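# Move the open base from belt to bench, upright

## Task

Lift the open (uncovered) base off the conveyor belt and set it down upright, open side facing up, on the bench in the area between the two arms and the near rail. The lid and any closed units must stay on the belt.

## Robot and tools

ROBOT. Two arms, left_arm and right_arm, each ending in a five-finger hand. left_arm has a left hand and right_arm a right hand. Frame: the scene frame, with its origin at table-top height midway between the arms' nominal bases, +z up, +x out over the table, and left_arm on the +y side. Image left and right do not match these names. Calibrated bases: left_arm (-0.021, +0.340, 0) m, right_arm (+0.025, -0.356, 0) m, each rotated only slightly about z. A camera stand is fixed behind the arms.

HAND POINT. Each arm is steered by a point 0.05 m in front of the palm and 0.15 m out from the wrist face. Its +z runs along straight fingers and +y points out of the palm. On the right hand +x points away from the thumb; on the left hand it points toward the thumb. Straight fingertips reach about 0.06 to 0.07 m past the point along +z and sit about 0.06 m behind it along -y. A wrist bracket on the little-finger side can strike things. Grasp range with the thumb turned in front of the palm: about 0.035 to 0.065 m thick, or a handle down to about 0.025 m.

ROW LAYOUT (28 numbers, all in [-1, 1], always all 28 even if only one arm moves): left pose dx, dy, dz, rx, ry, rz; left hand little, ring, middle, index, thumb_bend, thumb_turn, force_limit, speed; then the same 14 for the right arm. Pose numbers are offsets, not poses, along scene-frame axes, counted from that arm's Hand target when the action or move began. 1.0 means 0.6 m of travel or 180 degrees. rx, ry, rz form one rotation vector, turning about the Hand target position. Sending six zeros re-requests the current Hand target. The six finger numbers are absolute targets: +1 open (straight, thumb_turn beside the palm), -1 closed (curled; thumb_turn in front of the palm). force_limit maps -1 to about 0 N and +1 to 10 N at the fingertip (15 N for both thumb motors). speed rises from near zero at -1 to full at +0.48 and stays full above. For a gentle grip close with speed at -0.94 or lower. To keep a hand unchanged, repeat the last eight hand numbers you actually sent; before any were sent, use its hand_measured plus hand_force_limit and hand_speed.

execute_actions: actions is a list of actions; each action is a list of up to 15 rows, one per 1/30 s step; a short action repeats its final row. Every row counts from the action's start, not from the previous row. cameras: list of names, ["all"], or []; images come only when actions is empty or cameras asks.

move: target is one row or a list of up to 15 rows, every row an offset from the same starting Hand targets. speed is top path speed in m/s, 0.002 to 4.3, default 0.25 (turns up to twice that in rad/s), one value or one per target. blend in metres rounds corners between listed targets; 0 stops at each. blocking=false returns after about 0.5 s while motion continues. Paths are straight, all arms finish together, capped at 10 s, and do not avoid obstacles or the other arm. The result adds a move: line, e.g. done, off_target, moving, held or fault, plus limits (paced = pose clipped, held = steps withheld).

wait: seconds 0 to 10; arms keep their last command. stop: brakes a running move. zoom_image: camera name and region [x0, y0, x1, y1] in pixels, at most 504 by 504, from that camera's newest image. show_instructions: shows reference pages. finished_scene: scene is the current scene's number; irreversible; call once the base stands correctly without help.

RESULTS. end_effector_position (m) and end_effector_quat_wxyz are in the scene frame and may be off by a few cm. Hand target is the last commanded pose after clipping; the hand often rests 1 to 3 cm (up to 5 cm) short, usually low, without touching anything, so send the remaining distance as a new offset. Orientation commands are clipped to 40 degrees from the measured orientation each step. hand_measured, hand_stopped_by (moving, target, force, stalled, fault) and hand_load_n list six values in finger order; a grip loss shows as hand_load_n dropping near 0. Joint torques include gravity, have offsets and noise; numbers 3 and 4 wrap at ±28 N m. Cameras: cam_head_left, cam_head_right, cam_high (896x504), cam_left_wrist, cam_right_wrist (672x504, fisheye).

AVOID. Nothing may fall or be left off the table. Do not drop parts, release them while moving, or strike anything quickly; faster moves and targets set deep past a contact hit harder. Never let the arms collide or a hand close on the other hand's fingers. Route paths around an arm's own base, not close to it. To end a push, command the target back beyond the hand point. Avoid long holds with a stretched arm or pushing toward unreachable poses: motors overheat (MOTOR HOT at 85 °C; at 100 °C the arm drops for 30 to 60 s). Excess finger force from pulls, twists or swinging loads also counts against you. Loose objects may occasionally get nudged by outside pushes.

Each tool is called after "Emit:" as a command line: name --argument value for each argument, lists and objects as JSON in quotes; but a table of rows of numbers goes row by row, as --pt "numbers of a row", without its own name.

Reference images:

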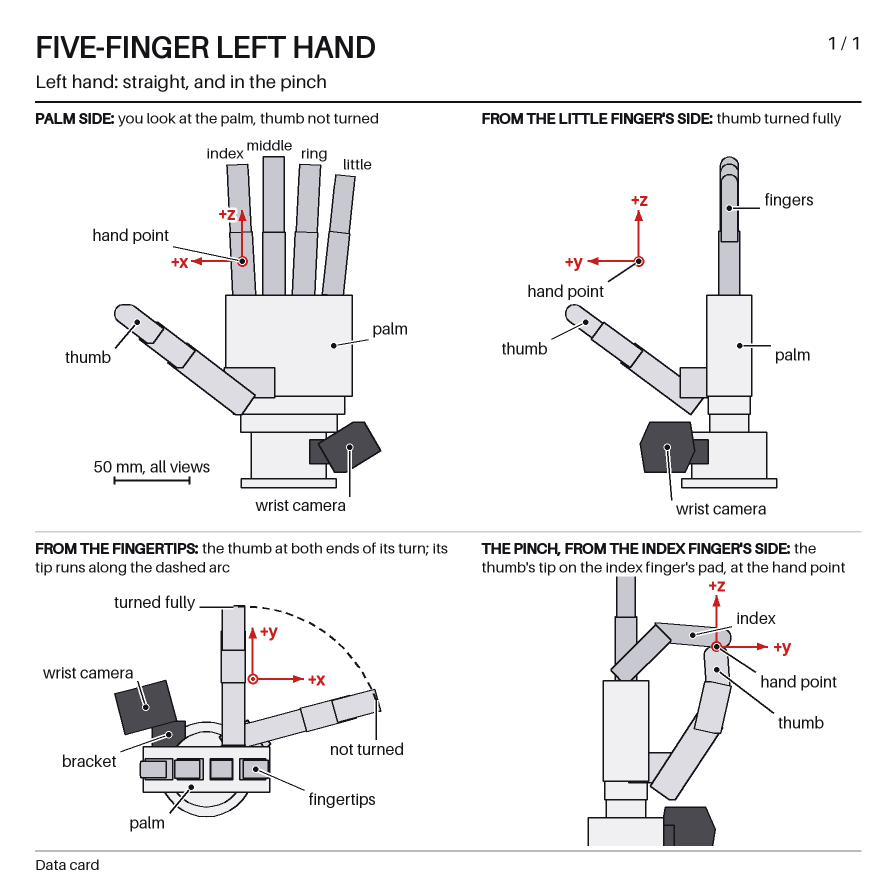

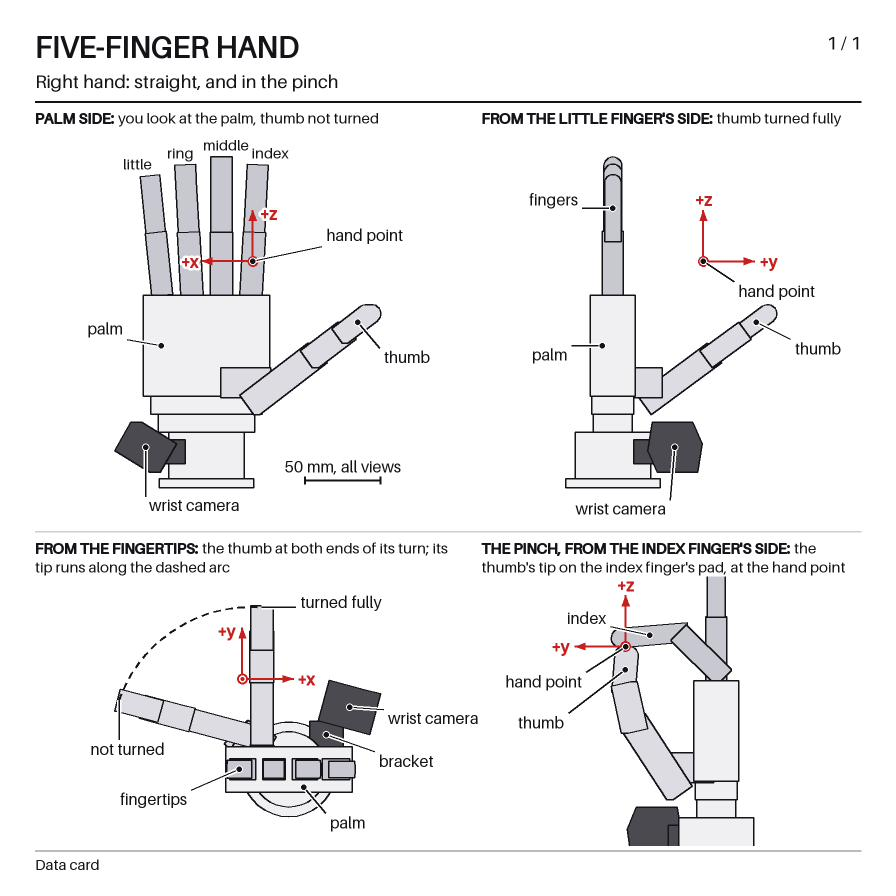

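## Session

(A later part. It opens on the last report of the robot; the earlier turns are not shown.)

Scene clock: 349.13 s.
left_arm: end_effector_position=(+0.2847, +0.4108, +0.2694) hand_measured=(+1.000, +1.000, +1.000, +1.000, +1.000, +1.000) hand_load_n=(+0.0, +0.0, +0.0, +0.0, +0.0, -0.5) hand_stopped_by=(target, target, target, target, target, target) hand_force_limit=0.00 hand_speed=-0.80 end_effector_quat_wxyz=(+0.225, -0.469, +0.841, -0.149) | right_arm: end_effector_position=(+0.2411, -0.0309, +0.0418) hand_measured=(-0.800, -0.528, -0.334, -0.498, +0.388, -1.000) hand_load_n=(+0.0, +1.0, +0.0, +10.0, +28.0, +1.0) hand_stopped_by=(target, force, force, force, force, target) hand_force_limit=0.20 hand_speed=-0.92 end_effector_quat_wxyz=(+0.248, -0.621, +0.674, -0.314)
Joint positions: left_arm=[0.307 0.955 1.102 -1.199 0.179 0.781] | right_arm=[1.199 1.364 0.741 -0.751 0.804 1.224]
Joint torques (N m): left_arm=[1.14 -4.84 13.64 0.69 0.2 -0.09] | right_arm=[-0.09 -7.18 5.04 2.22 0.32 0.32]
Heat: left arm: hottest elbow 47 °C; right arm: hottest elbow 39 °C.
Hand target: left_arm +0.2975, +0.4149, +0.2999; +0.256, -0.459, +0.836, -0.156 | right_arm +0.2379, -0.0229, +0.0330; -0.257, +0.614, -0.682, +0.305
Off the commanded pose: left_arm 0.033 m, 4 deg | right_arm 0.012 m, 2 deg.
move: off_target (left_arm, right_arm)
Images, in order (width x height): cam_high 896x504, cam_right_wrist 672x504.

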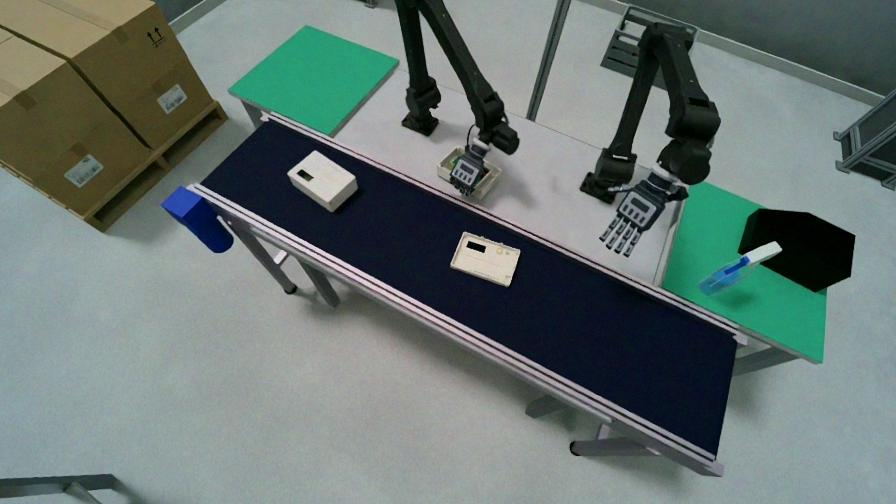

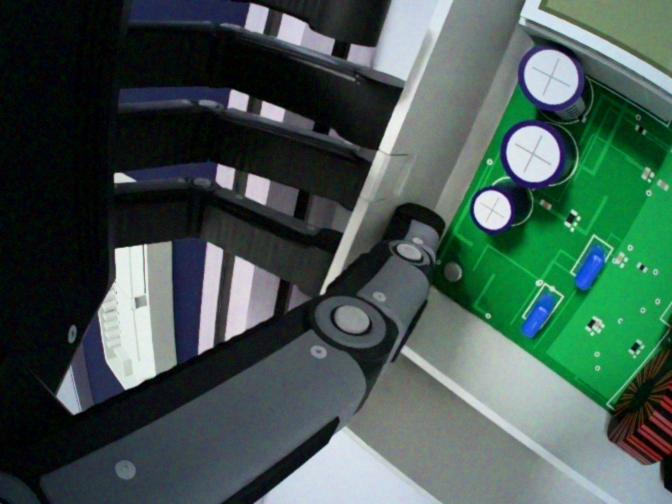

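Emit:
move --target '[0,0,0,0,0,0,1,1,1,1,1,1,0,-0.8, 0,0,-0.01,0,0,0,-0.8,-0.82,-0.82,-0.82,0.44,-1,0.2,-0.92]' --cameras '["cam_high"]' --speed 0.03

Emit:
zoom_image --camera "cam_high" --region '[420, 100, 520, 200]'

Scene clock: 352.77 s.
left_arm: end_effector_position=(+0.2847, +0.4108, +0.2694) hand_measured=(+1.000, +1.000, +1.000, +1.000, +1.000, +1.000) hand_load_n=(+0.0, +0.0, +0.0, +0.0, +0.0, +0.0) hand_stopped_by=(target, target, target, target, target, target) hand_force_limit=0.00 hand_speed=-0.80 end_effector_quat_wxyz=(+0.225, -0.469, +0.841, -0.149) | right_arm: end_effector_position=(+0.2410, -0.0311, +0.0333) hand_measured=(-0.800, -0.528, -0.334, -0.498, +0.446, -1.000) hand_load_n=(+0.0, +3.5, +0.0, +6.5, +14.0, +0.0) hand_stopped_by=(target, force, force, force, force, target) hand_force_limit=0.20 hand_speed=-0.92 end_effector_quat_wxyz=(+0.247, -0.621, +0.674, -0.314)
Joint positions: left_arm=[0.307 0.955 1.102 -1.199 0.179 0.781] | right_arm=[1.199 1.381 0.73 -0.725 0.804 1.224]
Joint torques (N m): left_arm=[1.2 -5.01 13.65 0.72 0.2 -0.07] | right_arm=[-0.03 -7.47 5 1.85 0.4 0.33]
Heat: left arm: hottest elbow 47 °C; right arm: hottest elbow 39 °C.
Hand target: left_arm +0.2975, +0.4149, +0.2999; +0.256, -0.459, +0.836, -0.156 | right_arm +0.2379, -0.0229, +0.0270; -0.257, +0.614, -0.682, +0.305
Off the commanded pose: left_arm 0.033 m, 4 deg | right_arm 0.011 m, 2 deg.
move: off_target (left_arm, right_arm)
Images, in order (width x height): cam_high 896x504.

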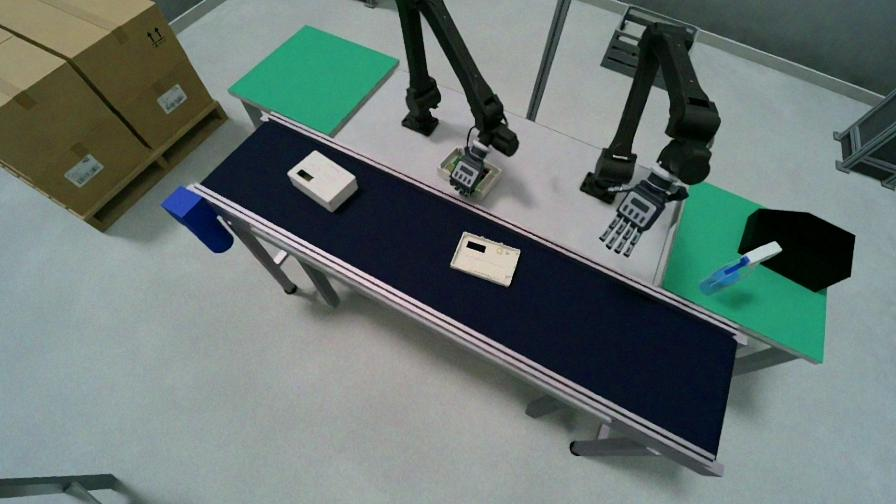

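Scaled by 5.040 from the camera's 896x504 image, which has a finer 1280x720 frame.

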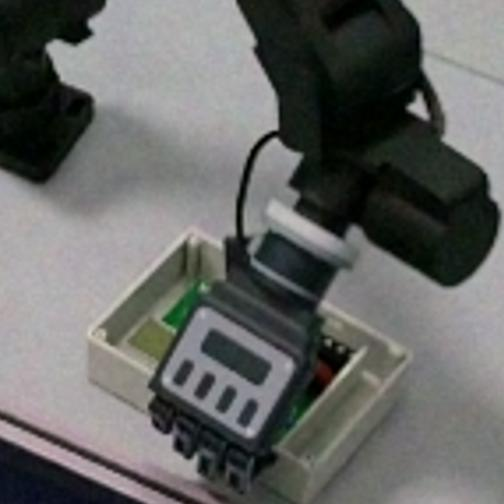

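Emit:
move --target '[0,0,0,0,0,0,1,1,1,1,1,1,0,-0.8, 0,0,0,0,0,0,0.0,-0.05,-0.05,-0.05,0.6,-1,0.2,-0.85]' --cameras '["cam_high","cam_right_wrist"]' --speed 0.03

Emit:
zoom_image --camera "cam_high" --region '[420, 100, 520, 200]'

Scene clock: 359.33 s.
left_arm: end_effector_position=(+0.2847, +0.4108, +0.2694) hand_measured=(+1.000, +1.000, +1.000, +1.000, +1.000, +1.000) hand_load_n=(+0.0, +0.0, +0.0, +0.0, +0.0, +0.0) hand_stopped_by=(target, target, target, target, target, target) hand_force_limit=0.00 hand_speed=-0.80 end_effector_quat_wxyz=(+0.225, -0.469, +0.841, -0.149) | right_arm: end_effector_position=(+0.2370, -0.0262, +0.0326) hand_measured=(+0.000, -0.050, -0.050, -0.050, +0.600, -1.000) hand_load_n=(+0.0, +0.0, +0.0, +0.0, +0.0, +0.0) hand_stopped_by=(target, target, target, target, target, target) hand_force_limit=0.20 hand_speed=-0.85 end_effector_quat_wxyz=(+0.253, -0.618, +0.678, -0.307)
Joint positions: left_arm=[0.307 0.955 1.102 -1.199 0.179 0.781] | right_arm=[1.211 1.382 0.728 -0.719 0.8 1.246]
Joint torques (N m): left_arm=[1.08 -4.84 13.65 0.73 0.19 -0.08] | right_arm=[-0.32 -7.94 5.22 1.63 0.61 0.11]
Heat: left arm: hottest elbow 47 °C; right arm: hottest elbow 38 °C.
Hand target: left_arm +0.2975, +0.4149, +0.2999; +0.256, -0.459, +0.836, -0.156 | right_arm +0.2379, -0.0229, +0.0270; +0.257, -0.614, +0.682, -0.305
Off the commanded pose: left_arm 0.033 m, 4 deg | right_arm 0.007 m, 1 deg.
move: off_target (left_arm)
Images, in order (width x height): cam_high 896x504, cam_right_wrist 672x504.

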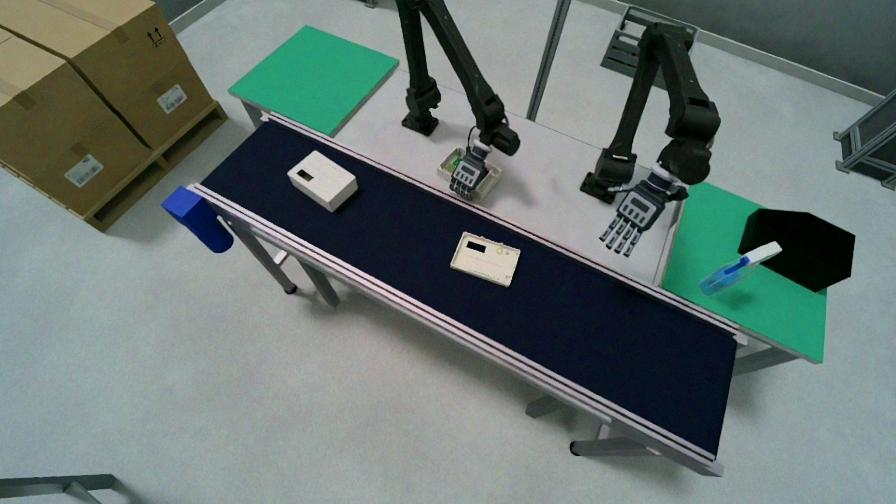

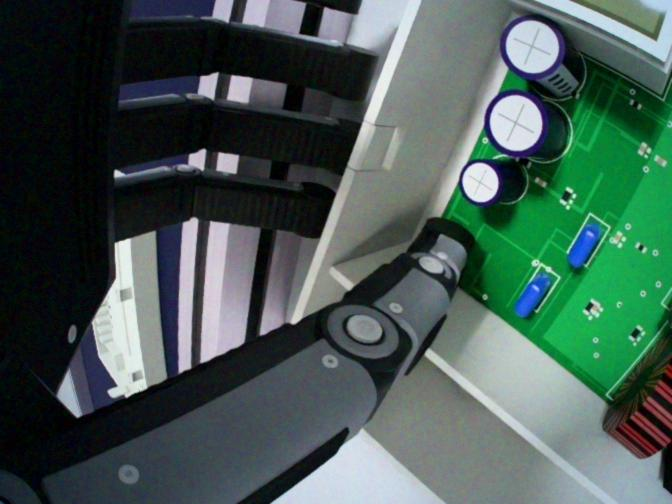

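Scaled by 5.040 from the camera's 896x504 image, which has a finer 1280x720 frame.

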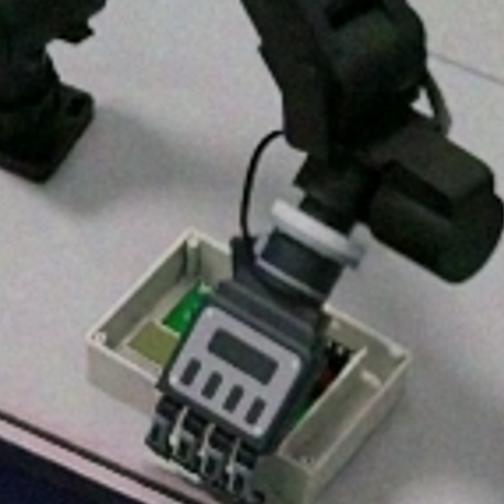

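Emit:
move --pt "0 0 0 0 0 0 1 1 1 1 1 1 0 -0.8 0 0 0 0 0 0 0.2 0.2 0.2 0.2 0.7 -1 0.2 -0.8" --pt "0 0 0 0 0 0 1 1 1 1 1 1 0 -0.8 0.01 0 0.15 0 0 0 0.2 0.2 0.2 0.2 0.7 -1 0.2 -0.8" --pt "0 0 0 0 0 0 1 1 1 1 1 1 0 -0.8 0.01 -0.1 0.3 0 0 0 0.2 0.2 0.2 0.2 0.7 -1 0.2 -0.8" --cameras '["cam_high","cam_head_left"]' --speed '[0.05,0.08,0.2]'

Scene clock: 367.43 s.
left_arm: end_effector_position=(+0.2847, +0.4108, +0.2694) hand_measured=(+1.000, +1.000, +1.000, +1.000, +1.000, +1.000) hand_load_n=(+0.0, +0.0, -0.5, +0.0, -0.5, +0.0) hand_stopped_by=(target, target, target, target, target, target) hand_force_limit=0.00 hand_speed=-0.80 end_effector_quat_wxyz=(+0.225, -0.469, +0.841, -0.149) | right_arm: end_effector_position=(+0.2359, -0.0951, +0.1790) hand_measured=(+0.200, +0.200, +0.200, +0.198, +0.700, -1.000) hand_load_n=(+0.0, +0.0, +0.0, +0.0, +0.0, +0.0) hand_stopped_by=(target, target, target, target, target, target) hand_force_limit=0.20 hand_speed=-0.80 end_effector_quat_wxyz=(+0.238, -0.621, +0.678, -0.313)
Joint positions: left_arm=[0.307 0.955 1.102 -1.199 0.179 0.781] | right_arm=[1.131 1.022 0.868 -1.18 0.78 1.149]
Joint torques (N m): left_arm=[1.2 -4.89 13.67 0.73 0.19 -0.08] | right_arm=[-1.32 -5.48 11.54 0.08 0.52 -0.08]
Heat: left arm: hottest elbow 47 °C; right arm: hottest elbow 38 °C.
Hand target: left_arm +0.2975, +0.4149, +0.2999; +0.256, -0.459, +0.836, -0.156 | right_arm +0.2439, -0.0829, +0.2070; +0.257, -0.614, +0.682, -0.305
Off the commanded pose: left_arm 0.033 m, 4 deg | right_arm 0.032 m, 3 deg.
move: off_target (left_arm, right_arm)
Images, in order (width x height): cam_head_left 896x504, cam_high 896x504.

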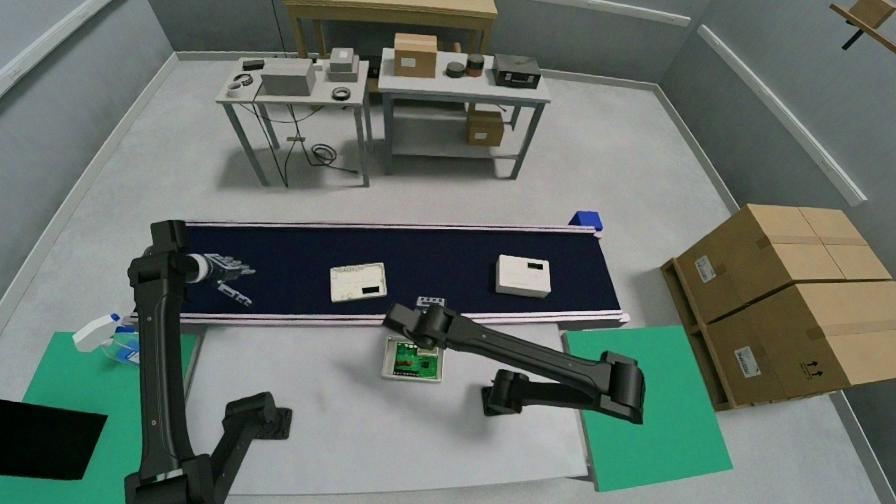

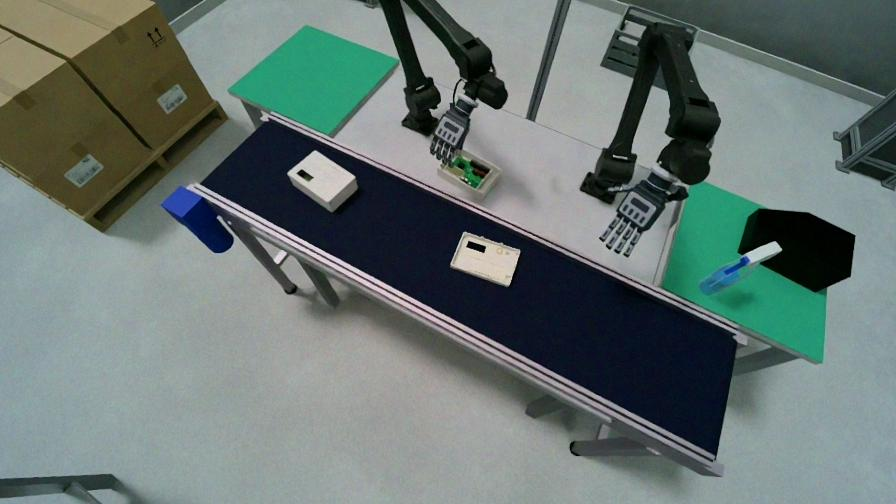

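Emit:
finished_scene --scene 1

The scene is finished: the task was done.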